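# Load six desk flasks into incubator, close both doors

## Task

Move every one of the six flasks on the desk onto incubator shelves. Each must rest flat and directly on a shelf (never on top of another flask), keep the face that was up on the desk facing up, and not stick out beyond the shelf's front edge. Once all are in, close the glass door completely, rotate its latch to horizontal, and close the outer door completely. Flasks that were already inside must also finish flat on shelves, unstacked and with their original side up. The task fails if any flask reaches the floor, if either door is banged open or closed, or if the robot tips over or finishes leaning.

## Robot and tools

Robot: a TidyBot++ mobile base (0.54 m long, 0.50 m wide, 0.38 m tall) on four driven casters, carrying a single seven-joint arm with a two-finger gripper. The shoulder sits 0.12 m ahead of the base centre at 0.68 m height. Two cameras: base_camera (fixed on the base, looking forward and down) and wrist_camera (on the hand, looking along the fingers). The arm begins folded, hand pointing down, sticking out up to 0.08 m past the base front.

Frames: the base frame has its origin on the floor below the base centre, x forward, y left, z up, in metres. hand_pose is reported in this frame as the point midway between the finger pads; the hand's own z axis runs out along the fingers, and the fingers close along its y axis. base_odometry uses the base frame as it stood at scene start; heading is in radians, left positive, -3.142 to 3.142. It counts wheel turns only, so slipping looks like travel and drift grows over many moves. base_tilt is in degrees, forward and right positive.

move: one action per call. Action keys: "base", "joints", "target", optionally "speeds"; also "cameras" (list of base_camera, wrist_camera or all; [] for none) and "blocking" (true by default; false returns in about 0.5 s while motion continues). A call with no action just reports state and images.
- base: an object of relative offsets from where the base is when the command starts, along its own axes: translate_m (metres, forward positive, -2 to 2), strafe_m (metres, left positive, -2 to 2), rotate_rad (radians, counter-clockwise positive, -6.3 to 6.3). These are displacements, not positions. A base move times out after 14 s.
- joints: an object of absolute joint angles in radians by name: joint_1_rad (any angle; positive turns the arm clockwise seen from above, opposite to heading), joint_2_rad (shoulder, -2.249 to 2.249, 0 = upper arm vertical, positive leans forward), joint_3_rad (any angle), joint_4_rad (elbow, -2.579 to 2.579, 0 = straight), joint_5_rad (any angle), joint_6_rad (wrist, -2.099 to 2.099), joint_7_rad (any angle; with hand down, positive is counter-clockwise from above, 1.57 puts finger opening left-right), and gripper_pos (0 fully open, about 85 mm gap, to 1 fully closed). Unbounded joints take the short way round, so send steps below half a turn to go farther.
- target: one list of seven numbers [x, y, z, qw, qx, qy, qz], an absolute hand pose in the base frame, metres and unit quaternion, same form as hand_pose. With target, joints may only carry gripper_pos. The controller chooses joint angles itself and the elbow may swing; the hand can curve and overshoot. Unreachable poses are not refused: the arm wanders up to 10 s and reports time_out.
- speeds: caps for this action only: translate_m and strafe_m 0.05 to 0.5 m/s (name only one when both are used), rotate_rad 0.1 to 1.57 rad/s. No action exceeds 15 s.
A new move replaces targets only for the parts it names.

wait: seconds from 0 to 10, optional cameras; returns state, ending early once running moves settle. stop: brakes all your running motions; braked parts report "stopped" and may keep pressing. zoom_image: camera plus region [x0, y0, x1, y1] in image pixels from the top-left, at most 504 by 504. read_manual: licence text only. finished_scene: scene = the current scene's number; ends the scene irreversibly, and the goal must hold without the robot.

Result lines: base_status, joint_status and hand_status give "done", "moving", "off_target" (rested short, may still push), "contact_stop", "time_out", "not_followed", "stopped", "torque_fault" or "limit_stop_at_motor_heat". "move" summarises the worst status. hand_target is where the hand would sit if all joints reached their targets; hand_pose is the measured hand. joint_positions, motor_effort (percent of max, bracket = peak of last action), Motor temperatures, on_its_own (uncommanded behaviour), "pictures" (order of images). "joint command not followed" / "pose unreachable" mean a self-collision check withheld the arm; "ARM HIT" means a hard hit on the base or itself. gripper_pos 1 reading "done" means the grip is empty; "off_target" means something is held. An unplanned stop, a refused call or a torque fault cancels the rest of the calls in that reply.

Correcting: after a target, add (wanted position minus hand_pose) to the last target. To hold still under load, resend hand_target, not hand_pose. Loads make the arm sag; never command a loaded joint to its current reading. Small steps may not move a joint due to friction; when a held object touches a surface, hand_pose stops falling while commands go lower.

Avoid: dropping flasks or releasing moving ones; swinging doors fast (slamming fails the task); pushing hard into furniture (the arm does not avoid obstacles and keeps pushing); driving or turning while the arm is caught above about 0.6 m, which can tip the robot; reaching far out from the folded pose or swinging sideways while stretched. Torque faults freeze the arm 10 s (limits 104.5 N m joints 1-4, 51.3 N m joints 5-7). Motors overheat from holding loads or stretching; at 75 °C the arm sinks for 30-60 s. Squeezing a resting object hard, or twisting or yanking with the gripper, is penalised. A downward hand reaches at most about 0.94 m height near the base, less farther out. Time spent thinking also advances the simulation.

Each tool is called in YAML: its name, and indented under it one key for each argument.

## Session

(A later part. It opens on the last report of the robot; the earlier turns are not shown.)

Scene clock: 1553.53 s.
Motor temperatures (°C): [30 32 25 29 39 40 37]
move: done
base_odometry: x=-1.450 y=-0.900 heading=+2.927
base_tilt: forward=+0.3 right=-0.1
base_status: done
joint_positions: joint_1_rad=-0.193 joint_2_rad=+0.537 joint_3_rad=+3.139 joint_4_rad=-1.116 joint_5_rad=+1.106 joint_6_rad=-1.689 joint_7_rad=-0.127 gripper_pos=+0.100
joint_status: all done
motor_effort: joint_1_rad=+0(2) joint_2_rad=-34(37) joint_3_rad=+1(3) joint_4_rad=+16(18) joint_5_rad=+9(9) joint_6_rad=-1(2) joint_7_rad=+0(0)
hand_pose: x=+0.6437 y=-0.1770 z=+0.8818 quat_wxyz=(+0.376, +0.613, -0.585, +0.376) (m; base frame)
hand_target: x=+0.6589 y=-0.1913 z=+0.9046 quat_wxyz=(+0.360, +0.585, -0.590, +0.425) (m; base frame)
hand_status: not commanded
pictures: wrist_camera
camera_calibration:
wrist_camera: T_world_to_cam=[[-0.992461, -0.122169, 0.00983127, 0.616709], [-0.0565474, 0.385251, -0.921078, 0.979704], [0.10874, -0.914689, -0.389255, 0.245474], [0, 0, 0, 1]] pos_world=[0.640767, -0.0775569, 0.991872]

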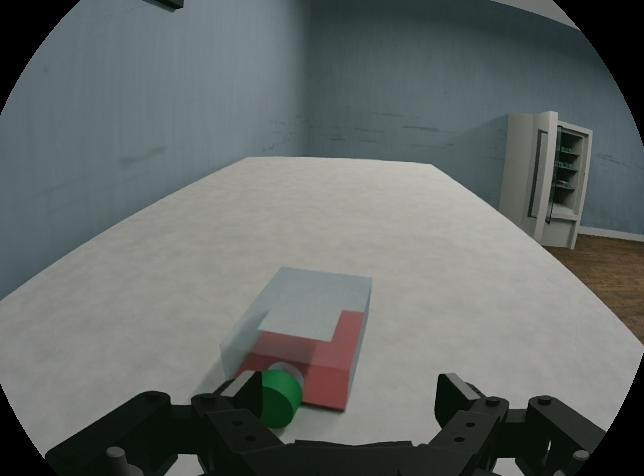

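move:
  base: {"translate_m": 0.006}
  speeds: {"translate_m": 0.1}
  joints: {"joint_1_rad": -0.175, "joint_2_rad": 0.59, "joint_4_rad": -1.075, "joint_6_rad": -1.597, "joint_7_rad": -0.235}
  cameras: ["wrist_camera"]

Scene clock: 1559.30 s.
Motor temperatures (°C): [30 32 25 29 39 40 37]
move: done
base_odometry: x=-1.456 y=-0.899 heading=+2.928
base_tilt: forward=+0.3 right=-0.1
base_status: done
joint_positions: joint_1_rad=-0.191 joint_2_rad=+0.589 joint_3_rad=+3.139 joint_4_rad=-1.091 joint_5_rad=+1.106 joint_6_rad=-1.649 joint_7_rad=-0.171 gripper_pos=+0.100
joint_status: all done
motor_effort: joint_1_rad=+0(2) joint_2_rad=-35(37) joint_3_rad=+3(3) joint_4_rad=+17(17) joint_5_rad=+9(9) joint_6_rad=-2(2) joint_7_rad=+0(1)
hand_pose: x=+0.6695 y=-0.1740 z=+0.8612 quat_wxyz=(+0.363, +0.612, -0.587, +0.387) (m; base frame)
hand_target: x=+0.6886 y=-0.1892 z=+0.8826 quat_wxyz=(+0.345, +0.584, -0.592, +0.436) (m; base frame)
hand_status: not commanded
pictures: wrist_camera
camera_calibration:
wrist_camera: T_world_to_cam=[[-0.990451, -0.136177, -0.0215072, 0.666143], [-0.0332832, 0.387574, -0.921238, 0.946082], [0.133787, -0.911725, -0.388405, 0.22038], [0, 0, 0, 1]] pos_world=[0.661787, -0.0750376, 0.971489]

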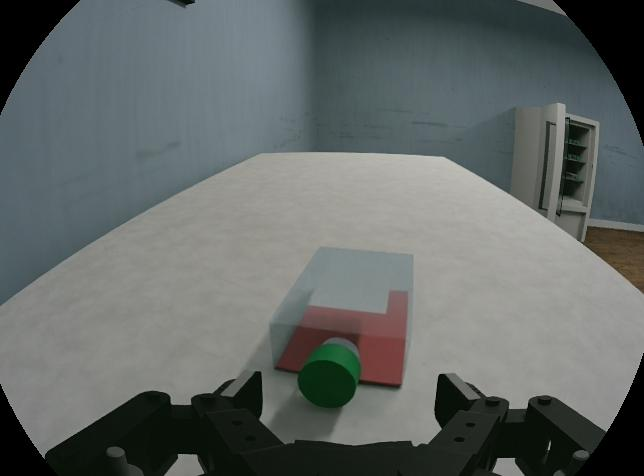

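move:
  base: {"translate_m": 0.010, "strafe_m": -0.012}
  speeds: {"translate_m": 0.1}
  cameras: ["wrist_camera"]

Scene clock: 1576.07 s.
Motor temperatures (°C): [30 32 25 29 39 40 37]
move: done
base_odometry: x=-1.463 y=-0.885 heading=+2.928
base_tilt: forward=+0.3 right=-0.2
base_status: done
joint_positions: joint_1_rad=-0.179 joint_2_rad=+0.591 joint_3_rad=+3.139 joint_4_rad=-1.091 joint_5_rad=+1.106 joint_6_rad=-1.647 joint_7_rad=-0.171 gripper_pos=+0.100
joint_status: not commanded
motor_effort: joint_1_rad=+0(4) joint_2_rad=-36(38) joint_3_rad=+1(4) joint_4_rad=+16(17) joint_5_rad=+8(9) joint_6_rad=-1(2) joint_7_rad=+0(0)
hand_pose: x=+0.6685 y=-0.1802 z=+0.8602 quat_wxyz=(+0.365, +0.609, -0.590, +0.385) (m; base frame)
hand_target: x=+0.6886 y=-0.1892 z=+0.8826 quat_wxyz=(+0.345, +0.584, -0.592, +0.436) (m; base frame)
hand_status: not commanded
pictures: wrist_camera
camera_calibration:
wrist_camera: T_world_to_cam=[[-0.991714, -0.126804, -0.0205859, 0.665995], [-0.0304697, 0.387854, -0.921217, 0.945557], [0.124798, -0.912957, -0.388504, 0.220388], [0, 0, 0, 1]] pos_world=[0.661784, -0.0810826, 0.970395]

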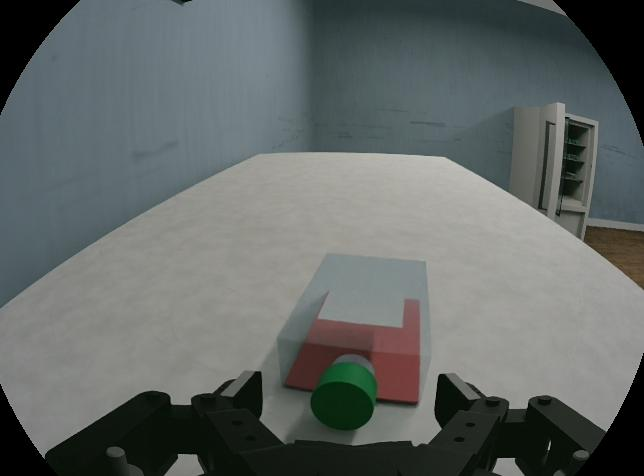

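move:
  base: {"translate_m": 0.003, "strafe_m": -0.007}
  speeds: {"translate_m": 0.1}
  joints: {"joint_2_rad": 0.61}
  cameras: ["wrist_camera"]

Scene clock: 1579.50 s.
Motor temperatures (°C): [30 32 25 29 39 40 37]
move: done
base_odometry: x=-1.465 y=-0.878 heading=+2.928
base_tilt: forward=+0.2 right=-0.1
base_status: done
joint_positions: joint_1_rad=-0.176 joint_2_rad=+0.603 joint_3_rad=+3.139 joint_4_rad=-1.091 joint_5_rad=+1.106 joint_6_rad=-1.647 joint_7_rad=-0.171 gripper_pos=+0.100
joint_status: all done
motor_effort: joint_1_rad=+0(5) joint_2_rad=-36(37) joint_3_rad=+2(4) joint_4_rad=+16(17) joint_5_rad=+9(9) joint_6_rad=-1(2) joint_7_rad=+0(1)
hand_pose: x=+0.6701 y=-0.1816 z=+0.8540 quat_wxyz=(+0.370, +0.610, -0.588, +0.381) (m; base frame)
hand_target: x=+0.6925 y=-0.1885 z=+0.8720 quat_wxyz=(+0.352, +0.588, -0.587, +0.431) (m; base frame)
hand_status: not commanded
pictures: wrist_camera
camera_calibration:
wrist_camera: T_world_to_cam=[[-0.99227, -0.123807, -0.00847831, 0.657837], [-0.0402709, 0.385874, -0.921672, 0.947037], [0.117381, -0.914206, -0.387877, 0.220767], [0, 0, 0, 1]] pos_world=[0.664976, -0.0821661, 0.964065]

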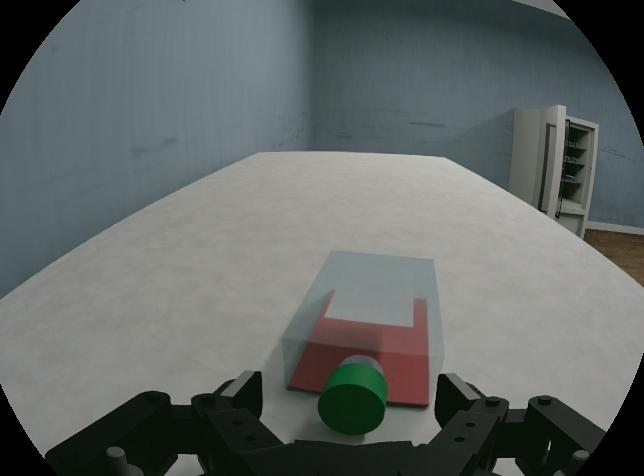

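move:
  base: {"strafe_m": -0.003}
  speeds: {"translate_m": 0.1}
  joints: {"joint_2_rad": 0.618}
  cameras: []

move:
  joints: {"gripper_pos": 0.84}
  cameras: ["wrist_camera"]

"speeds": translate_m has a speed but no command beside it: command translate_m too, or leave its speed out
Scene clock: 1581.30 s.
Motor temperatures (°C): [30 32 25 29 39 40 37]
base_odometry: x=-1.465 y=-0.878 heading=+2.928
base_tilt: forward=+0.2 right=-0.1
base_status: done
joint_positions: joint_1_rad=-0.176 joint_2_rad=+0.603 joint_3_rad=+3.139 joint_4_rad=-1.091 joint_5_rad=+1.106 joint_6_rad=-1.647 joint_7_rad=-0.171 gripper_pos=+0.100
joint_status: all done
motor_effort: joint_1_rad=+0(5) joint_2_rad=-36(37) joint_3_rad=+1(4) joint_4_rad=+16(17) joint_5_rad=+9(9) joint_6_rad=-1(2) joint_7_rad=+0(1)
hand_pose: x=+0.6701 y=-0.1816 z=+0.8540 quat_wxyz=(+0.370, +0.610, -0.588, +0.381) (m; base frame)
hand_target: x=+0.6925 y=-0.1885 z=+0.8720 quat_wxyz=(+0.352, +0.588, -0.587, +0.431) (m; base frame)
hand_status: not commanded
pictures: none

not run: a call was refused earlier in this reply.

move:
  base: {"strafe_m": -0.003}
  joints: {"joint_2_rad": 0.618}
  cameras: []

move:
  joints: {"gripper_pos": 0.84}
  cameras: ["wrist_camera"]

Scene clock: 1583.57 s.
Motor temperatures (°C): [30 32 25 29 39 40 37]
move: done
base_odometry: x=-1.464 y=-0.875 heading=+2.929
base_tilt: forward=+0.2 right=-0.1
base_status: done
joint_positions: joint_1_rad=-0.176 joint_2_rad=+0.607 joint_3_rad=+3.139 joint_4_rad=-1.091 joint_5_rad=+1.107 joint_6_rad=-1.647 joint_7_rad=-0.171 gripper_pos=+0.100
joint_status: all done
motor_effort: joint_1_rad=+0(5) joint_2_rad=-36(37) joint_3_rad=+2(4) joint_4_rad=+17(17) joint_5_rad=+8(9) joint_6_rad=-1(2) joint_7_rad=+0(1)
hand_pose: x=+0.6709 y=-0.1813 z=+0.8519 quat_wxyz=(+0.371, +0.611, -0.587, +0.380) (m; base frame)
hand_target: x=+0.6940 y=-0.1882 z=+0.8678 quat_wxyz=(+0.355, +0.589, -0.586, +0.429) (m; base frame)
hand_status: not commanded
pictures: none
No camera images: "cameras" was empty.

Scene clock: 1584.53 s.
Motor temperatures (°C): [30 32 25 29 39 40 37]
move: off_target
base_odometry: x=-1.464 y=-0.875 heading=+2.929
base_tilt: forward=+0.4 right=-0.2
base_status: not commanded
joint_positions: joint_1_rad=-0.176 joint_2_rad=+0.607 joint_3_rad=+3.139 joint_4_rad=-1.090 joint_5_rad=+1.109 joint_6_rad=-1.647 joint_7_rad=-0.172 gripper_pos=+0.723
joint_status: gripper_pos off_target (ended at +0.723, target +0.840)
motor_effort: joint_1_rad=+0(1) joint_2_rad=-35(36) joint_3_rad=+1(3) joint_4_rad=+16(17) joint_5_rad=+8(9) joint_6_rad=-1(2) joint_7_rad=+0(0)
hand_pose: x=+0.6711 y=-0.1816 z=+0.8525 quat_wxyz=(+0.372, +0.610, -0.587, +0.381) (m; base frame)
hand_target: x=+0.6940 y=-0.1882 z=+0.8678 quat_wxyz=(+0.355, +0.589, -0.586, +0.429) (m; base frame)
hand_status: not commanded
pictures: wrist_camera
camera_calibration:
wrist_camera: T_world_to_cam=[[-0.992239, -0.124259, -0.00472381, 0.655476], [-0.0435635, 0.382943, -0.922744, 0.94832], [0.116469, -0.915377, -0.385384, 0.218307], [0, 0, 0, 1]] pos_world=[0.666274, -0.0818703, 0.962285]

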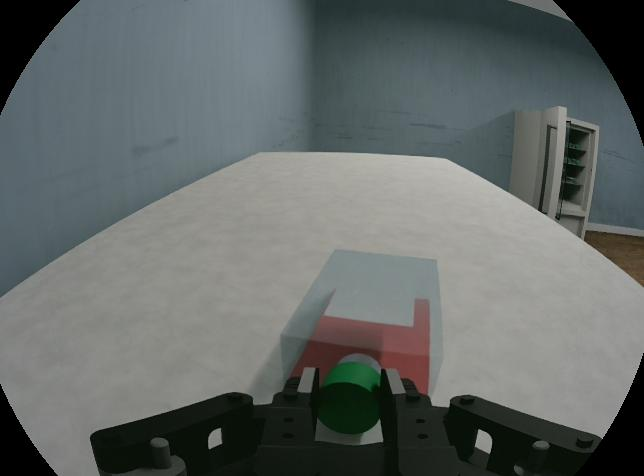

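move:
  joints: {"gripper_pos": 0.3}
  cameras: []

move:
  base: {"strafe_m": -0.01}
  cameras: []

move:
  joints: {"gripper_pos": 0.84}
  cameras: ["wrist_camera"]

Scene clock: 1587.30 s.
Motor temperatures (°C): [30 32 25 29 39 40 37]
move: done
base_odometry: x=-1.464 y=-0.875 heading=+2.929
base_tilt: forward=+0.3 right=-0.1
base_status: not commanded
joint_positions: joint_1_rad=-0.176 joint_2_rad=+0.608 joint_3_rad=+3.139 joint_4_rad=-1.090 joint_5_rad=+1.109 joint_6_rad=-1.647 joint_7_rad=-0.172 gripper_pos=+0.300
joint_status: all done
motor_effort: joint_1_rad=+0(0) joint_2_rad=-35(36) joint_3_rad=+2(3) joint_4_rad=+16(17) joint_5_rad=+9(9) joint_6_rad=-2(2) joint_7_rad=+0(0)
hand_pose: x=+0.6712 y=-0.1816 z=+0.8521 quat_wxyz=(+0.372, +0.610, -0.587, +0.381) (m; base frame)
hand_target: x=+0.6940 y=-0.1882 z=+0.8678 quat_wxyz=(+0.355, +0.589, -0.586, +0.429) (m; base frame)
hand_status: not commanded
pictures: none
No camera images: "cameras" was empty.

Scene clock: 1587.97 s.
Motor temperatures (°C): [30 32 25 29 39 40 37]
move: done
base_odometry: x=-1.463 y=-0.865 heading=+2.929
base_tilt: forward=+0.3 right=-0.2
base_status: done
joint_positions: joint_1_rad=-0.173 joint_2_rad=+0.609 joint_3_rad=+3.139 joint_4_rad=-1.090 joint_5_rad=+1.109 joint_6_rad=-1.647 joint_7_rad=-0.172 gripper_pos=+0.300
joint_status: not commanded
motor_effort: joint_1_rad=+0(4) joint_2_rad=-36(37) joint_3_rad=+2(4) joint_4_rad=+16(17) joint_5_rad=+9(9) joint_6_rad=-2(2) joint_7_rad=+0(0)
hand_pose: x=+0.6706 y=-0.1837 z=+0.8519 quat_wxyz=(+0.373, +0.609, -0.588, +0.380) (m; base frame)
hand_target: x=+0.6940 y=-0.1882 z=+0.8678 quat_wxyz=(+0.355, +0.589, -0.586, +0.429) (m; base frame)
hand_status: not commanded
pictures: none
No camera images: "cameras" was empty.

Scene clock: 1588.97 s.
Motor temperatures (°C): [30 32 25 29 39 40 37]
move: done
base_odometry: x=-1.463 y=-0.865 heading=+2.929
base_tilt: forward=+0.3 right=-0.1
base_status: not commanded
joint_positions: joint_1_rad=-0.174 joint_2_rad=+0.607 joint_3_rad=+3.139 joint_4_rad=-1.079 joint_5_rad=+1.139 joint_6_rad=-1.645 joint_7_rad=-0.172 gripper_pos=+0.840
joint_status: all done
motor_effort: joint_1_rad=+0(4) joint_2_rad=-34(36) joint_3_rad=+0(3) joint_4_rad=+16(17) joint_5_rad=+7(9) joint_6_rad=-1(2) joint_7_rad=+0(0)
hand_pose: x=+0.6748 y=-0.1866 z=+0.8640 quat_wxyz=(+0.374, +0.602, -0.584, +0.395) (m; base frame)
hand_target: x=+0.6940 y=-0.1882 z=+0.8678 quat_wxyz=(+0.355, +0.589, -0.586, +0.429) (m; base frame)
hand_status: not commanded
pictures: wrist_camera
camera_calibration:
wrist_camera: T_world_to_cam=[[-0.99173, -0.126902, -0.0191801, 0.670226], [-0.0277816, 0.358163, -0.933245, 0.954808], [0.1253, -0.924995, -0.358727, 0.186948], [0, 0, 0, 1]] pos_world=[0.667785, -0.0839989, 0.970989]

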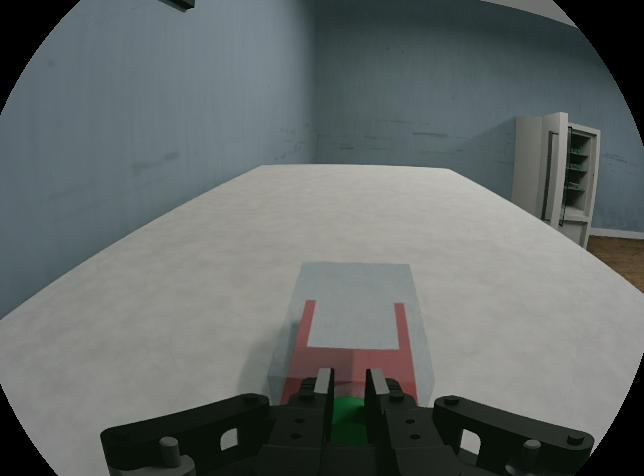

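move:
  joints: {"gripper_pos": 0.3}
  cameras: ["wrist_camera"]

Scene clock: 1592.47 s.
Motor temperatures (°C): [30 32 25 29 39 40 37]
move: done
base_odometry: x=-1.463 y=-0.865 heading=+2.929
base_tilt: forward=+0.2 right=-0.2
base_status: not commanded
joint_positions: joint_1_rad=-0.174 joint_2_rad=+0.609 joint_3_rad=+3.139 joint_4_rad=-1.079 joint_5_rad=+1.139 joint_6_rad=-1.645 joint_7_rad=-0.172 gripper_pos=+0.300
joint_status: all done
motor_effort: joint_1_rad=+0(1) joint_2_rad=-36(36) joint_3_rad=+2(3) joint_4_rad=+16(17) joint_5_rad=+9(9) joint_6_rad=-1(2) joint_7_rad=+0(1)
hand_pose: x=+0.6751 y=-0.1866 z=+0.8629 quat_wxyz=(+0.375, +0.603, -0.584, +0.395) (m; base frame)
hand_target: x=+0.6940 y=-0.1882 z=+0.8678 quat_wxyz=(+0.355, +0.589, -0.586, +0.429) (m; base frame)
hand_status: not commanded
pictures: wrist_camera
camera_calibration:
wrist_camera: T_world_to_cam=[[-0.99176, -0.126969, -0.017038, 0.668749], [-0.0297748, 0.357815, -0.933318, 0.955147], [0.124599, -0.92512, -0.358647, 0.186955], [0, 0, 0, 1]] pos_world=[0.668384, -0.0838995, 0.969901]

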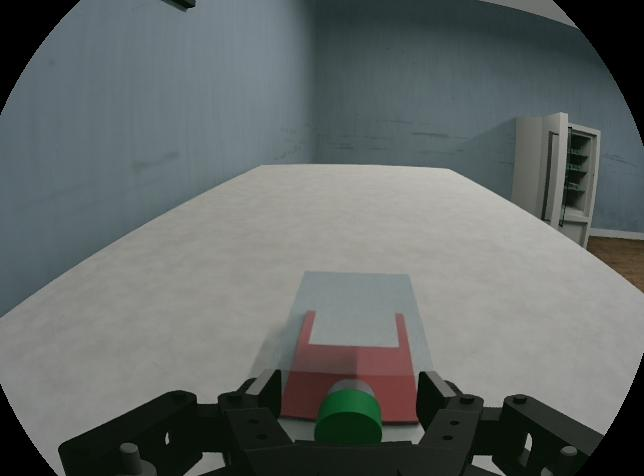

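move:
  joints: {"joint_2_rad": 0.625, "joint_4_rad": -1.095, "gripper_pos": 0.3}
  cameras: ["wrist_camera"]

Scene clock: 1598.47 s.
Motor temperatures (°C): [30 32 25 29 39 40 37]
move: done
base_odometry: x=-1.463 y=-0.865 heading=+2.929
base_tilt: forward=+0.3 right=-0.1
base_status: not commanded
joint_positions: joint_1_rad=-0.174 joint_2_rad=+0.614 joint_3_rad=+3.139 joint_4_rad=-1.089 joint_5_rad=+1.139 joint_6_rad=-1.645 joint_7_rad=-0.172 gripper_pos=+0.300
joint_status: all done
motor_effort: joint_1_rad=+0(0) joint_2_rad=-36(37) joint_3_rad=+3(3) joint_4_rad=+17(17) joint_5_rad=+8(9) joint_6_rad=-1(2) joint_7_rad=+0(0)
hand_pose: x=+0.6741 y=-0.1867 z=+0.8577 quat_wxyz=(+0.380, +0.605, -0.580, +0.391) (m; base frame)
hand_target: x=+0.6920 y=-0.1886 z=+0.8583 quat_wxyz=(+0.364, +0.594, -0.580, +0.423) (m; base frame)
hand_status: not commanded
pictures: wrist_camera
camera_calibration:
wrist_camera: T_world_to_cam=[[-0.991904, -0.126977, -0.00172182, 0.654579], [-0.0438685, 0.355347, -0.933705, 0.959674], [0.119171, -0.92607, -0.35804, 0.187998], [0, 0, 0, 1]] pos_world=[0.668975, -0.0838009, 0.96449]

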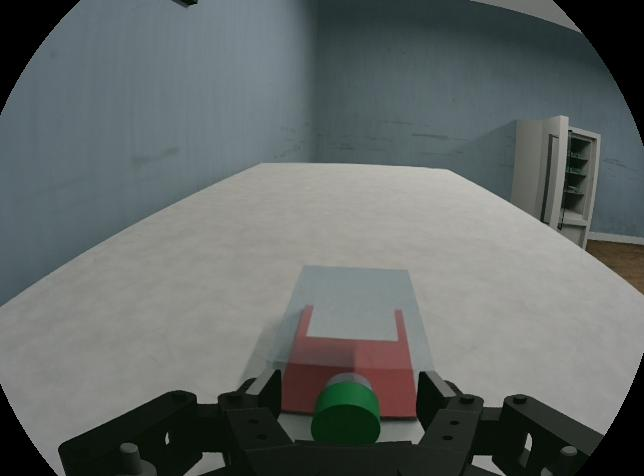

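move:
  joints: {"joint_2_rad": 0.646, "gripper_pos": 0.3}
  cameras: ["wrist_camera"]

Scene clock: 1603.03 s.
Motor temperatures (°C): [30 32 25 29 39 40 37]
move: done
base_odometry: x=-1.463 y=-0.865 heading=+2.929
base_tilt: forward=+0.3 right=+0.0
base_status: not commanded
joint_positions: joint_1_rad=-0.174 joint_2_rad=+0.638 joint_3_rad=+3.139 joint_4_rad=-1.089 joint_5_rad=+1.139 joint_6_rad=-1.645 joint_7_rad=-0.172 gripper_pos=+0.300
joint_status: all done
motor_effort: joint_1_rad=+0(1) joint_2_rad=-37(38) joint_3_rad=+2(3) joint_4_rad=+16(17) joint_5_rad=+9(9) joint_6_rad=-2(2) joint_7_rad=+0(0)
hand_pose: x=+0.6782 y=-0.1860 z=+0.8452 quat_wxyz=(+0.388, +0.609, -0.575, +0.385) (m; base frame)
hand_target: x=+0.6956 y=-0.1880 z=+0.8471 quat_wxyz=(+0.371, +0.597, -0.575, +0.417) (m; base frame)
hand_status: not commanded
pictures: wrist_camera
camera_calibration:
wrist_camera: T_world_to_cam=[[-0.991662, -0.126932, 0.0222584, 0.63825], [-0.0659531, 0.351503, -0.933861, 0.962408], [0.110713, -0.927542, -0.356944, 0.18821], [0, 0, 0, 1]] pos_world=[0.675565, -0.0827027, 0.951729]

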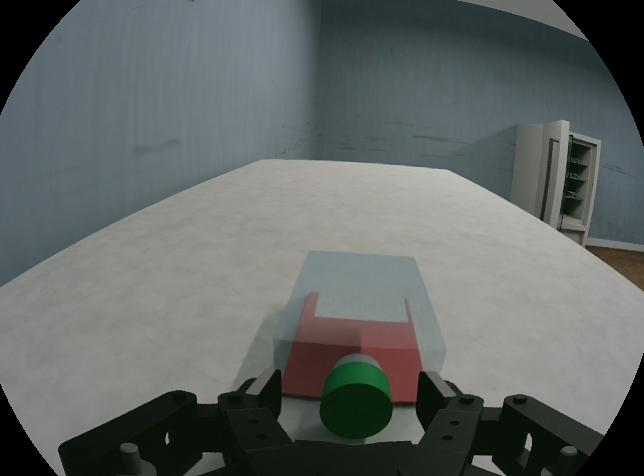

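move:
  base: {"translate_m": -0.005, "strafe_m": -0.003}
  cameras: []

move:
  joints: {"gripper_pos": 0.84}
  cameras: ["wrist_camera"]

Scene clock: 1605.40 s.
Motor temperatures (°C): [30 32 25 29 39 40 37]
move: done
base_odometry: x=-1.457 y=-0.863 heading=+2.929
base_tilt: forward=+0.4 right=-0.1
base_status: done
joint_positions: joint_1_rad=-0.174 joint_2_rad=+0.640 joint_3_rad=+3.139 joint_4_rad=-1.090 joint_5_rad=+1.139 joint_6_rad=-1.645 joint_7_rad=-0.172 gripper_pos=+0.300
joint_status: not commanded
motor_effort: joint_1_rad=+0(2) joint_2_rad=-37(39) joint_3_rad=+2(4) joint_4_rad=+16(17) joint_5_rad=+9(9) joint_6_rad=-2(2) joint_7_rad=-1(1)
hand_pose: x=+0.6785 y=-0.1860 z=+0.8441 quat_wxyz=(+0.389, +0.609, -0.574, +0.384) (m; base frame)
hand_target: x=+0.6956 y=-0.1880 z=+0.8471 quat_wxyz=(+0.371, +0.597, -0.575, +0.417) (m; base frame)
hand_status: not commanded
pictures: none
No camera images: "cameras" was empty.

Scene clock: 1606.23 s.
Motor temperatures (°C): [30 32 25 29 39 40 37]
move: off_target
base_odometry: x=-1.457 y=-0.863 heading=+2.929
base_tilt: forward=+0.3 right=-0.1
base_status: not commanded
joint_positions: joint_1_rad=-0.174 joint_2_rad=+0.640 joint_3_rad=+3.139 joint_4_rad=-1.090 joint_5_rad=+1.139 joint_6_rad=-1.645 joint_7_rad=-0.172 gripper_pos=+0.692
joint_status: gripper_pos off_target (ended at +0.692, target +0.840)
motor_effort: joint_1_rad=+0(2) joint_2_rad=-34(37) joint_3_rad=+1(3) joint_4_rad=+15(17) joint_5_rad=+7(9) joint_6_rad=+0(2) joint_7_rad=+0(1)
hand_pose: x=+0.6785 y=-0.1860 z=+0.8441 quat_wxyz=(+0.389, +0.609, -0.574, +0.384) (m; base frame)
hand_target: x=+0.6956 y=-0.1880 z=+0.8471 quat_wxyz=(+0.371, +0.597, -0.575, +0.417) (m; base frame)
hand_status: not commanded
pictures: wrist_camera
camera_calibration:
wrist_camera: T_world_to_cam=[[-0.991599, -0.127006, 0.0245204, 0.636685], [-0.0680454, 0.35096, -0.933915, 0.962726], [0.110007, -0.927738, -0.356653, 0.187997], [0, 0, 0, 1]] pos_world=[0.676164, -0.0826034, 0.950542]

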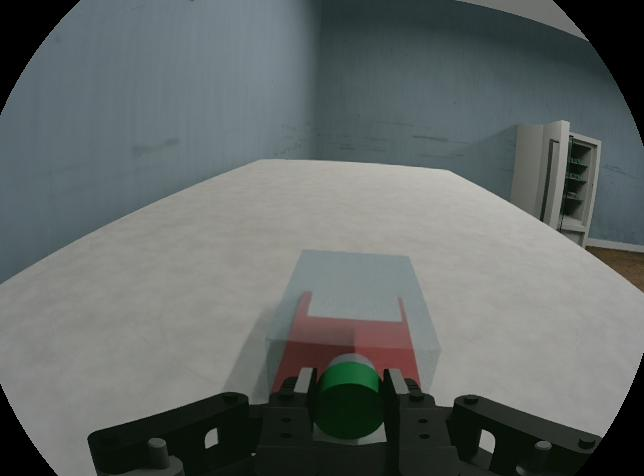

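move:
  joints: {"joint_2_rad": 0.54, "gripper_pos": 0.84}
  cameras: ["wrist_camera"]

Scene clock: 1608.20 s.
Motor temperatures (°C): [30 32 25 29 39 40 37]
move: off_target
base_odometry: x=-1.457 y=-0.863 heading=+2.929
base_tilt: forward=+0.3 right=-0.2
base_status: not commanded
joint_positions: joint_1_rad=-0.174 joint_2_rad=+0.566 joint_3_rad=+3.139 joint_4_rad=-1.092 joint_5_rad=+1.139 joint_6_rad=-1.641 joint_7_rad=-0.172 gripper_pos=+0.692
joint_status: gripper_pos off_target (ended at +0.692, target +0.840); the others done
motor_effort: joint_1_rad=+0(1) joint_2_rad=-35(40) joint_3_rad=+2(3) joint_4_rad=+17(18) joint_5_rad=+10(10) joint_6_rad=-2(2) joint_7_rad=+0(0)
hand_pose: x=+0.6659 y=-0.1883 z=+0.8812 quat_wxyz=(+0.364, +0.599, -0.589, +0.403) (m; base frame)
hand_target: x=+0.6754 y=-0.1915 z=+0.9028 quat_wxyz=(+0.335, +0.578, -0.598, +0.443) (m; base frame)
hand_status: not commanded
pictures: wrist_camera
camera_calibration:
wrist_camera: T_world_to_cam=[[-0.990338, -0.130098, -0.04802, 0.685519], [-0.00250029, 0.362967, -0.931799, 0.953943], [0.138655, -0.922675, -0.359785, 0.185168], [0, 0, 0, 1]] pos_world=[0.655606, -0.086215, 0.988422]

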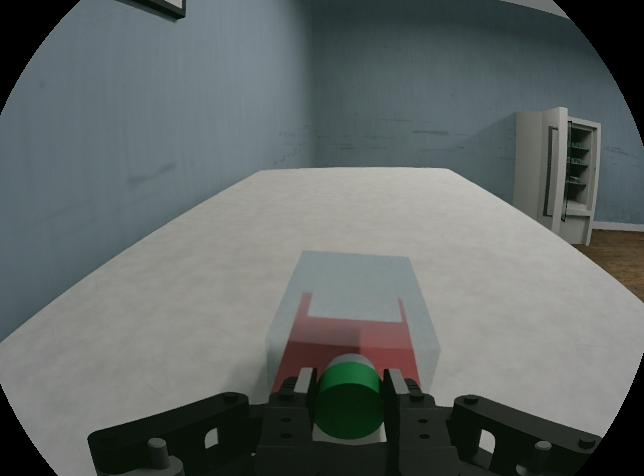

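move:
  base: {"translate_m": -0.5}
  speeds: {"translate_m": 0.3}
  cameras: []

move:
  base: {"translate_m": -1.025, "strafe_m": -1.374, "rotate_rad": -1.492}
  speeds: {"translate_m": 0.5, "rotate_rad": 0.6}
  cameras: ["wrist_camera", "base_camera"]

Scene clock: 1617.23 s.
Motor temperatures (°C): [30 32 25 29 39 40 37]
move: done
base_odometry: x=-0.968 y=-0.968 heading=+2.929
base_tilt: forward=+0.2 right=-0.1
base_status: done
joint_positions: joint_1_rad=-0.174 joint_2_rad=+0.563 joint_3_rad=+3.139 joint_4_rad=-1.092 joint_5_rad=+1.139 joint_6_rad=-1.641 joint_7_rad=-0.172 gripper_pos=+0.692
joint_status: not commanded
motor_effort: joint_1_rad=+0(1) joint_2_rad=-35(39) joint_3_rad=+2(3) joint_4_rad=+17(18) joint_5_rad=+10(10) joint_6_rad=-1(2) joint_7_rad=+0(1)
hand_pose: x=+0.6655 y=-0.1883 z=+0.8825 quat_wxyz=(+0.363, +0.598, -0.590, +0.403) (m; base frame)
hand_target: x=+0.6754 y=-0.1915 z=+0.9028 quat_wxyz=(+0.335, +0.578, -0.598, +0.443) (m; base frame)
hand_status: not commanded
pictures: none
No camera images: "cameras" was empty.

Scene clock: 1621.83 s.
Motor temperatures (°C): [30 32 25 29 39 40 37]
move: done
base_odometry: x=+0.324 y=+0.158 heading=+1.437
base_tilt: forward=+0.2 right=-0.1
base_status: done
joint_positions: joint_1_rad=-0.172 joint_2_rad=+0.563 joint_3_rad=+3.137 joint_4_rad=-1.092 joint_5_rad=+1.139 joint_6_rad=-1.640 joint_7_rad=-0.172 gripper_pos=+0.692
joint_status: not commanded
motor_effort: joint_1_rad=+0(8) joint_2_rad=-35(38) joint_3_rad=+3(6) joint_4_rad=+16(18) joint_5_rad=+9(10) joint_6_rad=-1(2) joint_7_rad=+0(1)
hand_pose: x=+0.6656 y=-0.1889 z=+0.8822 quat_wxyz=(+0.362, +0.598, -0.590, +0.403) (m; base frame)
hand_target: x=+0.6754 y=-0.1915 z=+0.9028 quat_wxyz=(+0.335, +0.578, -0.598, +0.443) (m; base frame)
hand_status: not commanded
pictures: base_camera, wrist_camera
camera_calibration:
wrist_camera: T_world_to_cam=[[-0.990185, -0.130095, -0.051081, 0.68771], [0.000197246, 0.364179, -0.931329, 0.953207], [0.139764, -0.922198, -0.360579, 0.185053], [0, 0, 0, 1]] pos_world=[0.654908, -0.0870144, 0.989605]

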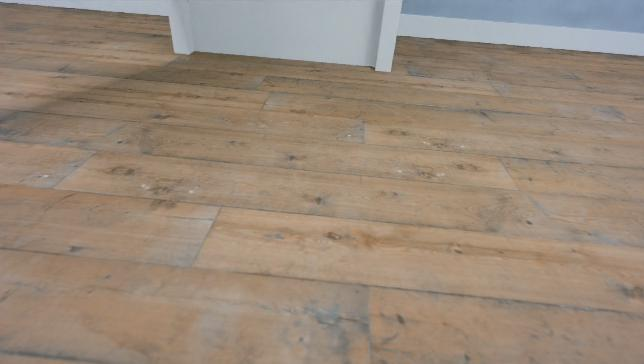

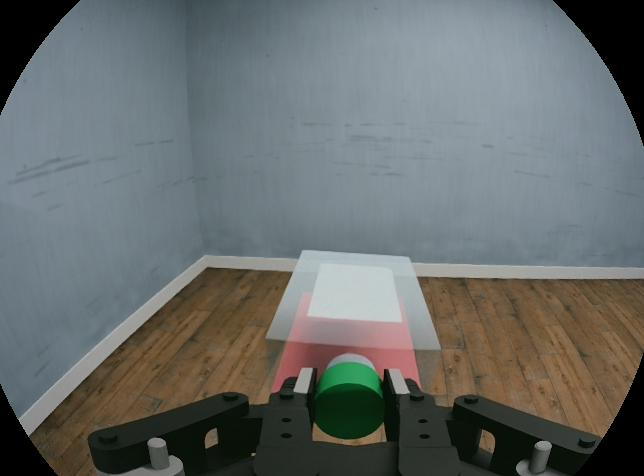

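move:
  joints: {"joint_1_rad": 0.0, "joint_2_rad": 0.262, "joint_4_rad": -1.5, "joint_5_rad": -0.07, "joint_6_rad": 0.2, "joint_7_rad": 1.62, "gripper_pos": 0.84}
  cameras: []

move:
  joints: {"joint_1_rad": 0.0, "joint_2_rad": 0.262, "joint_3_rad": 3.14, "joint_4_rad": -2.24, "joint_5_rad": -0.07, "joint_6_rad": 0.56, "joint_7_rad": 1.62, "gripper_pos": 0.84}
  cameras: ["wrist_camera"]

Scene clock: 1630.10 s.
Motor temperatures (°C): [30 32 25 29 39 40 37]
move: off_target
base_odometry: x=+0.324 y=+0.158 heading=+1.437
base_tilt: forward=+0.3 right=-0.1
base_status: not commanded
joint_positions: joint_1_rad=-0.015 joint_2_rad=+0.289 joint_3_rad=+3.137 joint_4_rad=-1.496 joint_5_rad=+0.005 joint_6_rad=+0.139 joint_7_rad=+1.554 gripper_pos=+0.692
joint_status: gripper_pos off_target (ended at +0.692, target +0.840); the others done
motor_effort: joint_1_rad=+0(2) joint_2_rad=-32(37) joint_3_rad=-1(2) joint_4_rad=+23(24) joint_5_rad=+1(10) joint_6_rad=+9(10) joint_7_rad=+0(2)
hand_pose: x=+0.8562 y=+0.0149 z=+0.9952 quat_wxyz=(-0.011, +0.733, +0.002, +0.680) (m; base frame)
hand_target: x=+0.8479 y=-0.0020 z=+1.0311 quat_wxyz=(-0.003, +0.704, -0.011, +0.710) (m; base frame)
hand_status: not commanded
pictures: none
No camera images: "cameras" was empty.

Scene clock: 1632.37 s.
Motor temperatures (°C): [30 32 25 29 39 40 37]
move: off_target
base_odometry: x=+0.324 y=+0.158 heading=+1.437
base_tilt: forward=+0.3 right=-0.1
base_status: not commanded
joint_positions: joint_1_rad=-0.015 joint_2_rad=+0.289 joint_3_rad=+3.137 joint_4_rad=-2.232 joint_5_rad=+0.004 joint_6_rad=+0.500 joint_7_rad=+1.556 gripper_pos=+0.692
joint_status: gripper_pos off_target (ended at +0.692, target +0.840); the others done
motor_effort: joint_1_rad=+0(2) joint_2_rad=-25(33) joint_3_rad=+0(2) joint_4_rad=+16(23) joint_5_rad=+0(1) joint_6_rad=+8(10) joint_7_rad=+0(1)
hand_pose: x=+0.7019 y=+0.0128 z=+0.6943 quat_wxyz=(-0.009, +0.847, +0.003, +0.532) (m; base frame)
hand_target: x=+0.7054 y=-0.0093 z=+0.7228 quat_wxyz=(+0.012, +0.826, -0.014, +0.564) (m; base frame)
hand_status: not commanded
pictures: wrist_camera
camera_calibration:
wrist_camera: T_world_to_cam=[[0.104271, -0.994272, -0.0234857, -0.0359837], [-0.385762, -0.0186672, -0.922409, 0.974386], [0.916687, 0.10524, -0.385499, -0.242961], [0, 0, 0, 1]] pos_world=[0.602352, 0.00798071, 0.804277]

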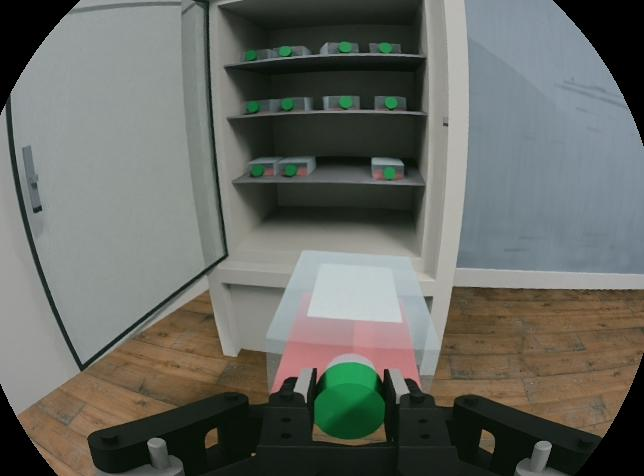

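move:
  base: {"translate_m": 0.548, "strafe_m": -0.16, "rotate_rad": 0.27}
  speeds: {"translate_m": 0.3, "rotate_rad": 0.3}
  joints: {"joint_1_rad": 0.02, "gripper_pos": 0.84}
  cameras: ["wrist_camera"]

Scene clock: 1640.87 s.
Motor temperatures (°C): [30 32 25 29 39 40 37]
move: off_target
base_odometry: x=+0.555 y=+0.680 heading=+1.708
base_tilt: forward=+0.3 right=-0.2
base_status: done
joint_positions: joint_1_rad=+0.014 joint_2_rad=+0.287 joint_3_rad=+3.137 joint_4_rad=-2.237 joint_5_rad=+0.001 joint_6_rad=+0.504 joint_7_rad=+1.556 gripper_pos=+0.692
joint_status: gripper_pos off_target (ended at +0.692, target +0.840); the others done
motor_effort: joint_1_rad=+0(3) joint_2_rad=-25(27) joint_3_rad=+0(2) joint_4_rad=+15(17) joint_5_rad=+0(1) joint_6_rad=+8(9) joint_7_rad=+0(1)
hand_pose: x=+0.7007 y=-0.0041 z=+0.6944 quat_wxyz=(-0.002, +0.846, -0.010, +0.532) (m; base frame)
hand_target: x=+0.7051 y=-0.0211 z=+0.7228 quat_wxyz=(+0.018, +0.825, -0.022, +0.564) (m; base frame)
hand_status: not commanded
pictures: wrist_camera
camera_calibration:
wrist_camera: T_world_to_cam=[[0.0737948, -0.996957, -0.0251291, -0.0301327], [-0.384953, -0.00523132, -0.922921, 0.973552], [0.919981, 0.0777803, -0.384168, -0.243351], [0, 0, 0, 1]] pos_world=[0.600874, -0.00602012, 0.804266]

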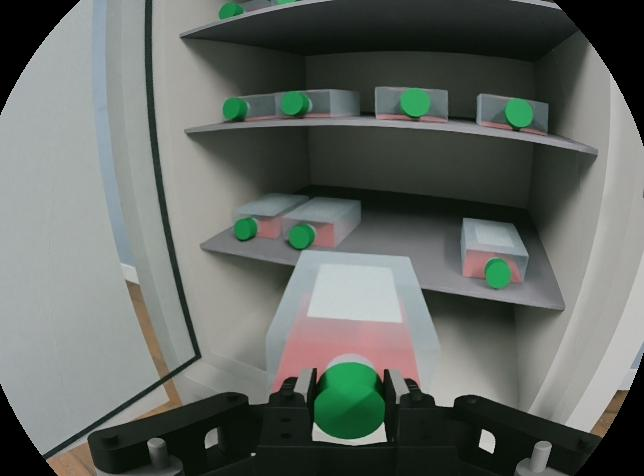

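zoom_image:
  camera: "wrist_camera"
  region: [180, 160, 600, 330]

Scaled by 1.200.

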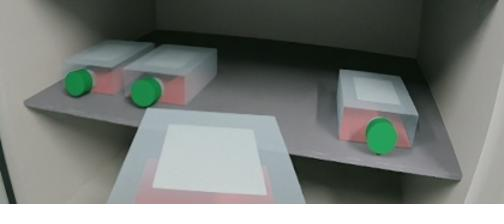

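move:
  base: {"translate_m": 0.062, "strafe_m": 0.112, "rotate_rad": -0.19}
  speeds: {"translate_m": 0.3, "rotate_rad": 0.4}
  cameras: ["wrist_camera"]

Scene clock: 1680.53 s.
Motor temperatures (°C): [30 32 25 29 39 40 37]
move: done
base_odometry: x=+0.436 y=+0.726 heading=+1.516
base_tilt: forward=+0.3 right=-0.2
base_status: done
joint_positions: joint_1_rad=+0.018 joint_2_rad=+0.286 joint_3_rad=+3.137 joint_4_rad=-2.237 joint_5_rad=-0.001 joint_6_rad=+0.505 joint_7_rad=+1.556 gripper_pos=+0.692
joint_status: not commanded
motor_effort: joint_1_rad=+0(4) joint_2_rad=-25(26) joint_3_rad=-1(3) joint_4_rad=+16(17) joint_5_rad=+0(1) joint_6_rad=+8(9) joint_7_rad=+0(1)
hand_pose: x=+0.7007 y=-0.0067 z=+0.6948 quat_wxyz=(-0.001, +0.846, -0.013, +0.533) (m; base frame)
hand_target: x=+0.7051 y=-0.0211 z=+0.7228 quat_wxyz=(+0.018, +0.825, -0.022, +0.564) (m; base frame)
hand_status: not commanded
pictures: wrist_camera
camera_calibration:
wrist_camera: T_world_to_cam=[[0.0682092, -0.99733, -0.0260816, -0.0281918], [-0.384074, -0.00212186, -0.9233, 0.97347], [0.92078, 0.0729948, -0.383193, -0.244288], [0, 0, 0, 1]] pos_world=[0.600742, -0.00821923, 0.80446]

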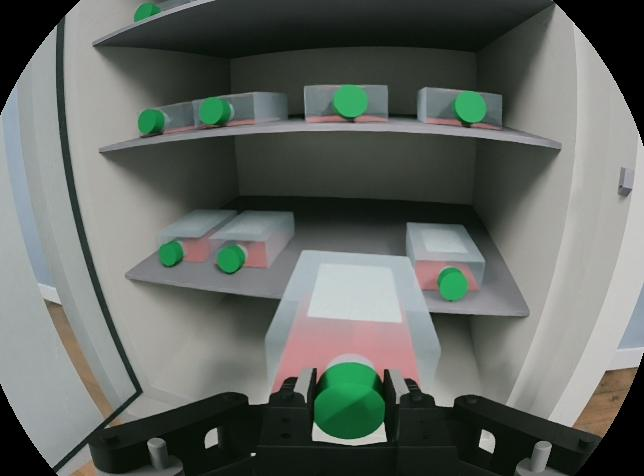

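zoom_image:
  camera: "wrist_camera"
  region: [120, 180, 540, 340]

Scaled by 1.200.

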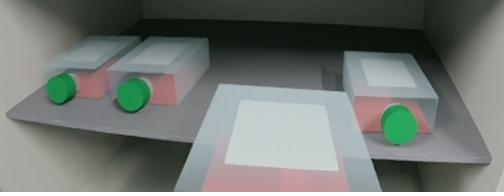

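move:
  base: {"translate_m": 0.2, "strafe_m": -0.007}
  speeds: {"translate_m": 0.2}
  cameras: ["wrist_camera"]

Scene clock: 1696.10 s.
Motor temperatures (°C): [30 32 25 29 39 40 37]
move: done
base_odometry: x=+0.454 y=+0.926 heading=+1.517
base_tilt: forward=+0.3 right=-0.1
base_status: done
joint_positions: joint_1_rad=+0.018 joint_2_rad=+0.285 joint_3_rad=+3.137 joint_4_rad=-2.238 joint_5_rad=-0.001 joint_6_rad=+0.506 joint_7_rad=+1.556 gripper_pos=+0.692
joint_status: not commanded
motor_effort: joint_1_rad=+0(1) joint_2_rad=-25(26) joint_3_rad=+0(2) joint_4_rad=+16(17) joint_5_rad=+0(1) joint_6_rad=+8(9) joint_7_rad=+0(1)
hand_pose: x=+0.7003 y=-0.0067 z=+0.6951 quat_wxyz=(-0.001, +0.846, -0.013, +0.533) (m; base frame)
hand_target: x=+0.7051 y=-0.0211 z=+0.7228 quat_wxyz=(+0.018, +0.825, -0.022, +0.564) (m; base frame)
hand_status: not commanded
pictures: wrist_camera
camera_calibration:
wrist_camera: T_world_to_cam=[[0.0682651, -0.99733, -0.0259403, -0.0283067], [-0.383363, -0.00221784, -0.923595, 0.973312], [0.921072, 0.0729939, -0.38249, -0.244584], [0, 0, 0, 1]] pos_world=[0.600343, -0.00821929, 0.804661]

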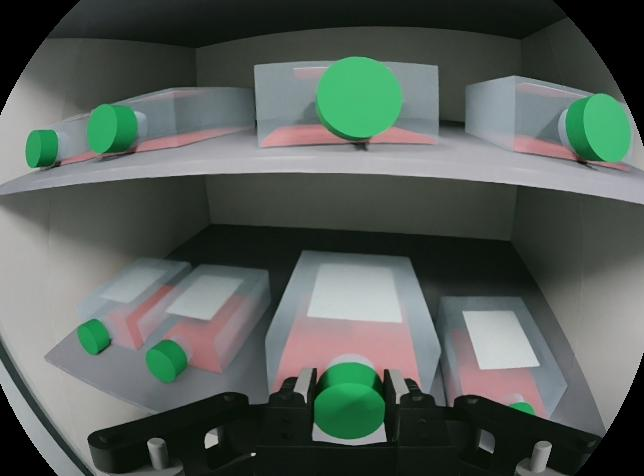

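move:
  joints: {"joint_2_rad": 0.345, "joint_4_rad": -2.285, "joint_6_rad": 0.665}
  cameras: ["wrist_camera"]

Scene clock: 1703.03 s.
Motor temperatures (°C): [30 32 25 29 39 40 37]
move: done
base_odometry: x=+0.454 y=+0.926 heading=+1.517
base_tilt: forward=+0.3 right=-0.2
base_status: not commanded
joint_positions: joint_1_rad=+0.018 joint_2_rad=+0.344 joint_3_rad=+3.137 joint_4_rad=-2.278 joint_5_rad=-0.001 joint_6_rad=+0.608 joint_7_rad=+1.556 gripper_pos=+0.692
joint_status: all done
motor_effort: joint_1_rad=+0(0) joint_2_rad=-25(27) joint_3_rad=+0(1) joint_4_rad=+15(16) joint_5_rad=+1(1) joint_6_rad=+8(9) joint_7_rad=+0(0)
hand_pose: x=+0.6980 y=-0.0067 z=+0.6717 quat_wxyz=(-0.001, +0.845, -0.013, +0.535) (m; base frame)
hand_target: x=+0.7019 y=-0.0229 z=+0.6839 quat_wxyz=(+0.021, +0.832, -0.022, +0.554) (m; base frame)
hand_status: not commanded
pictures: wrist_camera
camera_calibration:
wrist_camera: T_world_to_cam=[[0.0682266, -0.997337, -0.0257563, -0.0288554], [-0.380169, -0.00212091, -0.924915, 0.949603], [0.922397, 0.0728955, -0.379302, -0.254409], [0, 0, 0, 1]] pos_world=[0.597644, -0.00821925, 0.78106]

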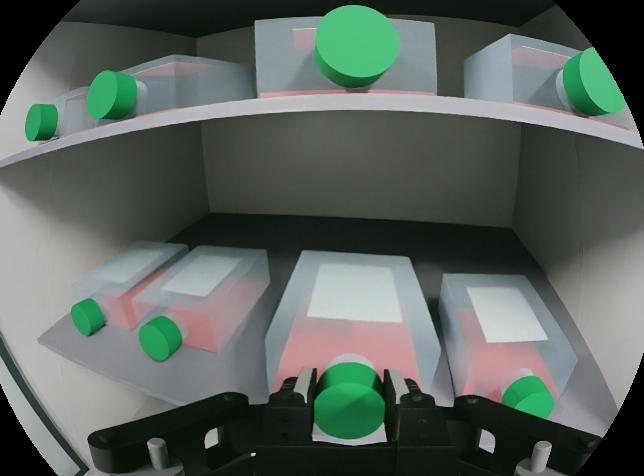

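move:
  base: {"translate_m": 0.055}
  speeds: {"translate_m": 0.15}
  joints: {"joint_2_rad": 0.355, "joint_4_rad": -2.29, "joint_6_rad": 0.675}
  cameras: ["wrist_camera"]

Scene clock: 1714.03 s.
Motor temperatures (°C): [30 32 25 29 39 40 37]
move: done
base_odometry: x=+0.457 y=+0.981 heading=+1.517
base_tilt: forward=+0.3 right=-0.1
base_status: done
joint_positions: joint_1_rad=+0.018 joint_2_rad=+0.352 joint_3_rad=+3.137 joint_4_rad=-2.288 joint_5_rad=-0.001 joint_6_rad=+0.621 joint_7_rad=+1.556 gripper_pos=+0.692
joint_status: all done
motor_effort: joint_1_rad=+0(2) joint_2_rad=-25(27) joint_3_rad=-1(2) joint_4_rad=+14(16) joint_5_rad=+0(1) joint_6_rad=+9(9) joint_7_rad=+0(1)
hand_pose: x=+0.6956 y=-0.0067 z=+0.6660 quat_wxyz=(-0.001, +0.847, -0.013, +0.532) (m; base frame)
hand_target: x=+0.7011 y=-0.0230 z=+0.6787 quat_wxyz=(+0.022, +0.833, -0.022, +0.552) (m; base frame)
hand_status: not commanded
pictures: wrist_camera
camera_calibration:
wrist_camera: T_world_to_cam=[[0.0679914, -0.997338, -0.0263454, -0.0282689], [-0.385666, -0.00191989, -0.922636, 0.945616], [0.92013, 0.0728919, -0.38477, -0.249123], [0, 0, 0, 1]] pos_world=[0.59584, -0.00821913, 0.77586]

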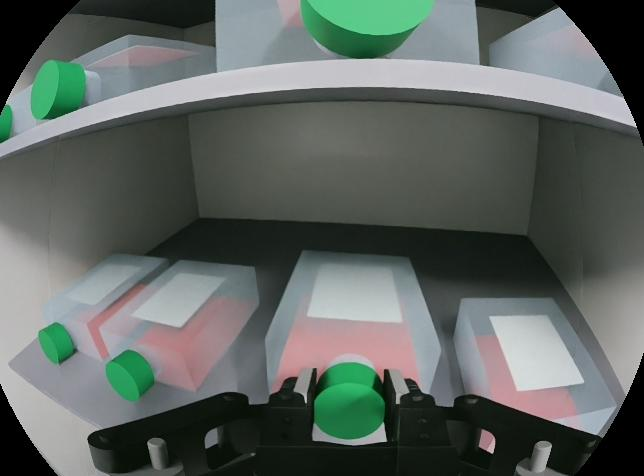

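Now lower gradually.

move:
  joints: {"joint_2_rad": 0.38, "joint_4_rad": -2.30, "joint_6_rad": 0.70}
  cameras: []

move:
  joints: {"joint_2_rad": 0.395, "joint_4_rad": -2.308, "joint_6_rad": 0.72}
  cameras: ["wrist_camera"]

Scene clock: 1716.40 s.
Motor temperatures (°C): [30 32 25 29 39 40 37]
move: done
base_odometry: x=+0.457 y=+0.981 heading=+1.517
base_tilt: forward=+0.3 right=-0.1
base_status: not commanded
joint_positions: joint_1_rad=+0.018 joint_2_rad=+0.373 joint_3_rad=+3.137 joint_4_rad=-2.292 joint_5_rad=-0.001 joint_6_rad=+0.646 joint_7_rad=+1.556 gripper_pos=+0.692
joint_status: all done
motor_effort: joint_1_rad=+0(0) joint_2_rad=-26(27) joint_3_rad=-1(1) joint_4_rad=+14(15) joint_5_rad=+1(1) joint_6_rad=+9(9) joint_7_rad=+0(1)
hand_pose: x=+0.6969 y=-0.0067 z=+0.6593 quat_wxyz=(-0.001, +0.846, -0.013, +0.532) (m; base frame)
hand_target: x=+0.6999 y=-0.0234 z=+0.6670 quat_wxyz=(+0.022, +0.836, -0.022, +0.548) (m; base frame)
hand_status: not commanded
pictures: none
No camera images: "cameras" was empty.

Scene clock: 1717.00 s.
Motor temperatures (°C): [30 32 25 29 39 40 37]
move: done
base_odometry: x=+0.457 y=+0.981 heading=+1.517
base_tilt: forward=+0.2 right=-0.1
base_status: not commanded
joint_positions: joint_1_rad=+0.018 joint_2_rad=+0.386 joint_3_rad=+3.137 joint_4_rad=-2.299 joint_5_rad=-0.001 joint_6_rad=+0.666 joint_7_rad=+1.556 gripper_pos=+0.692
joint_status: all done
motor_effort: joint_1_rad=+0(0) joint_2_rad=-26(27) joint_3_rad=-1(1) joint_4_rad=+14(14) joint_5_rad=+1(1) joint_6_rad=+8(9) joint_7_rad=+0(1)
hand_pose: x=+0.6965 y=-0.0067 z=+0.6544 quat_wxyz=(-0.001, +0.846, -0.013, +0.532) (m; base frame)
hand_target: x=+0.6988 y=-0.0237 z=+0.6606 quat_wxyz=(+0.023, +0.837, -0.022, +0.547) (m; base frame)
hand_status: not commanded
pictures: wrist_camera
camera_calibration:
wrist_camera: T_world_to_cam=[[0.0679678, -0.997338, -0.0264012, -0.028579], [-0.385175, -0.00182021, -0.922842, 0.935125], [0.920337, 0.0728926, -0.384273, -0.254919], [0, 0, 0, 1]] pos_world=[0.59674, -0.00821906, 0.764259]

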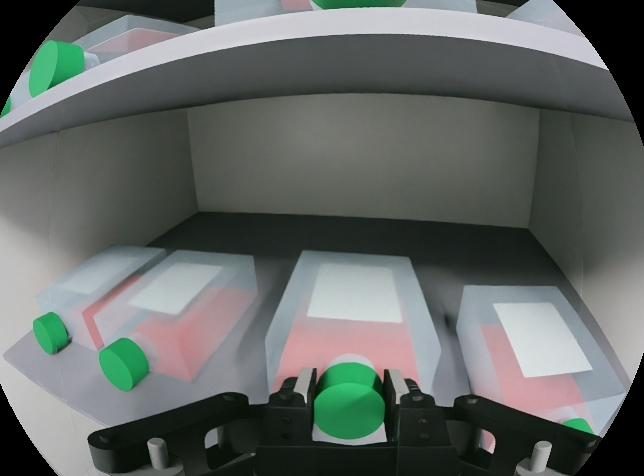

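move:
  joints: {"joint_2_rad": 0.41, "joint_4_rad": -2.316, "joint_6_rad": 0.74}
  cameras: []

move:
  joints: {"joint_2_rad": 0.422, "joint_4_rad": -2.323, "joint_6_rad": 0.757}
  cameras: ["wrist_camera"]

move:
  joints: {"joint_2_rad": 0.432, "joint_4_rad": -2.328, "joint_6_rad": 0.771}
  cameras: []

move:
  joints: {"joint_2_rad": 0.438, "joint_4_rad": -2.335, "joint_6_rad": 0.775}
  cameras: ["wrist_camera"]

Scene clock: 1720.20 s.
Motor temperatures (°C): [30 32 25 29 39 40 37]
move: done
base_odometry: x=+0.457 y=+0.981 heading=+1.517
base_tilt: forward=+0.3 right=-0.2
base_status: not commanded
joint_positions: joint_1_rad=+0.018 joint_2_rad=+0.401 joint_3_rad=+3.137 joint_4_rad=-2.307 joint_5_rad=-0.001 joint_6_rad=+0.687 joint_7_rad=+1.556 gripper_pos=+0.692
joint_status: all done
motor_effort: joint_1_rad=+0(0) joint_2_rad=-27(28) joint_3_rad=+1(2) joint_4_rad=+13(14) joint_5_rad=+1(1) joint_6_rad=+8(10) joint_7_rad=+0(1)
hand_pose: x=+0.6957 y=-0.0067 z=+0.6486 quat_wxyz=(-0.001, +0.847, -0.013, +0.532) (m; base frame)
hand_target: x=+0.6977 y=-0.0241 z=+0.6543 quat_wxyz=(+0.024, +0.838, -0.022, +0.545) (m; base frame)
hand_status: not commanded
pictures: none
No camera images: "cameras" was empty.

Scene clock: 1720.80 s.
Motor temperatures (°C): [30 32 25 29 39 40 37]
move: done
base_odometry: x=+0.457 y=+0.981 heading=+1.517
base_tilt: forward=+0.3 right=-0.1
base_status: not commanded
joint_positions: joint_1_rad=+0.018 joint_2_rad=+0.412 joint_3_rad=+3.137 joint_4_rad=-2.313 joint_5_rad=-0.001 joint_6_rad=+0.704 joint_7_rad=+1.556 gripper_pos=+0.692
joint_status: all done
motor_effort: joint_1_rad=+0(0) joint_2_rad=-26(27) joint_3_rad=+0(2) joint_4_rad=+12(14) joint_5_rad=+0(1) joint_6_rad=+8(9) joint_7_rad=+0(0)
hand_pose: x=+0.6948 y=-0.0067 z=+0.6443 quat_wxyz=(-0.001, +0.847, -0.013, +0.531) (m; base frame)
hand_target: x=+0.6965 y=-0.0243 z=+0.6494 quat_wxyz=(+0.024, +0.838, -0.022, +0.544) (m; base frame)
hand_status: not commanded
pictures: wrist_camera
camera_calibration:
wrist_camera: T_world_to_cam=[[0.0679474, -0.997338, -0.0264544, -0.0286955], [-0.38716, -0.00192038, -0.922011, 0.925911], [0.919506, 0.0728903, -0.38626, -0.255478], [0, 0, 0, 1]] pos_world=[0.595339, -0.00821913, 0.75426]

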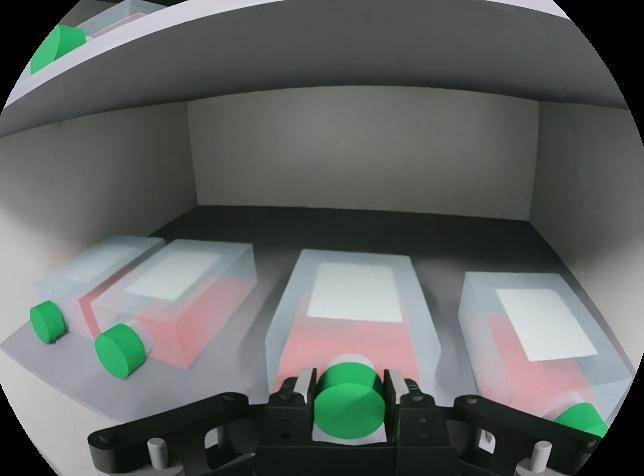

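Scene clock: 1721.33 s.
Motor temperatures (°C): [30 32 25 29 39 40 37]
move: done
base_odometry: x=+0.457 y=+0.981 heading=+1.517
base_tilt: forward=+0.3 right=-0.1
base_status: not commanded
joint_positions: joint_1_rad=+0.018 joint_2_rad=+0.420 joint_3_rad=+3.137 joint_4_rad=-2.317 joint_5_rad=-0.001 joint_6_rad=+0.720 joint_7_rad=+1.556 gripper_pos=+0.692
joint_status: all done
motor_effort: joint_1_rad=+0(0) joint_2_rad=-26(27) joint_3_rad=+0(1) joint_4_rad=+12(13) joint_5_rad=+0(1) joint_6_rad=+7(8) joint_7_rad=+0(0)
hand_pose: x=+0.6951 y=-0.0067 z=+0.6429 quat_wxyz=(-0.001, +0.846, -0.013, +0.533) (m; base frame)
hand_target: x=+0.6959 y=-0.0245 z=+0.6456 quat_wxyz=(+0.025, +0.838, -0.022, +0.544) (m; base frame)
hand_status: not commanded
pictures: none
No camera images: "cameras" was empty.

Scene clock: 1721.87 s.
Motor temperatures (°C): [30 32 25 29 39 40 37]
move: done
base_odometry: x=+0.457 y=+0.981 heading=+1.517
base_tilt: forward=+0.3 right=-0.1
base_status: not commanded
joint_positions: joint_1_rad=+0.018 joint_2_rad=+0.422 joint_3_rad=+3.137 joint_4_rad=-2.321 joint_5_rad=-0.001 joint_6_rad=+0.727 joint_7_rad=+1.556 gripper_pos=+0.692
joint_status: all done
motor_effort: joint_1_rad=+0(0) joint_2_rad=-25(26) joint_3_rad=-1(2) joint_4_rad=+12(12) joint_5_rad=+0(1) joint_6_rad=+7(7) joint_7_rad=+0(0)
hand_pose: x=+0.6943 y=-0.0067 z=+0.6418 quat_wxyz=(-0.001, +0.846, -0.013, +0.534) (m; base frame)
hand_target: x=+0.6932 y=-0.0245 z=+0.6404 quat_wxyz=(+0.025, +0.841, -0.022, +0.540) (m; base frame)
hand_status: not commanded
pictures: wrist_camera
camera_calibration:
wrist_camera: T_world_to_cam=[[0.0681489, -0.997344, -0.025696, -0.0293876], [-0.382359, -0.00232015, -0.924011, 0.921462], [0.921497, 0.0727954, -0.381502, -0.260349], [0, 0, 0, 1]] pos_world=[0.594243, -0.00821939, 0.751362]

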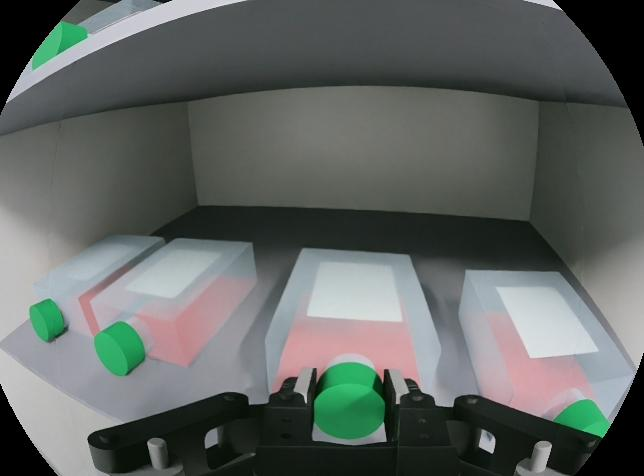

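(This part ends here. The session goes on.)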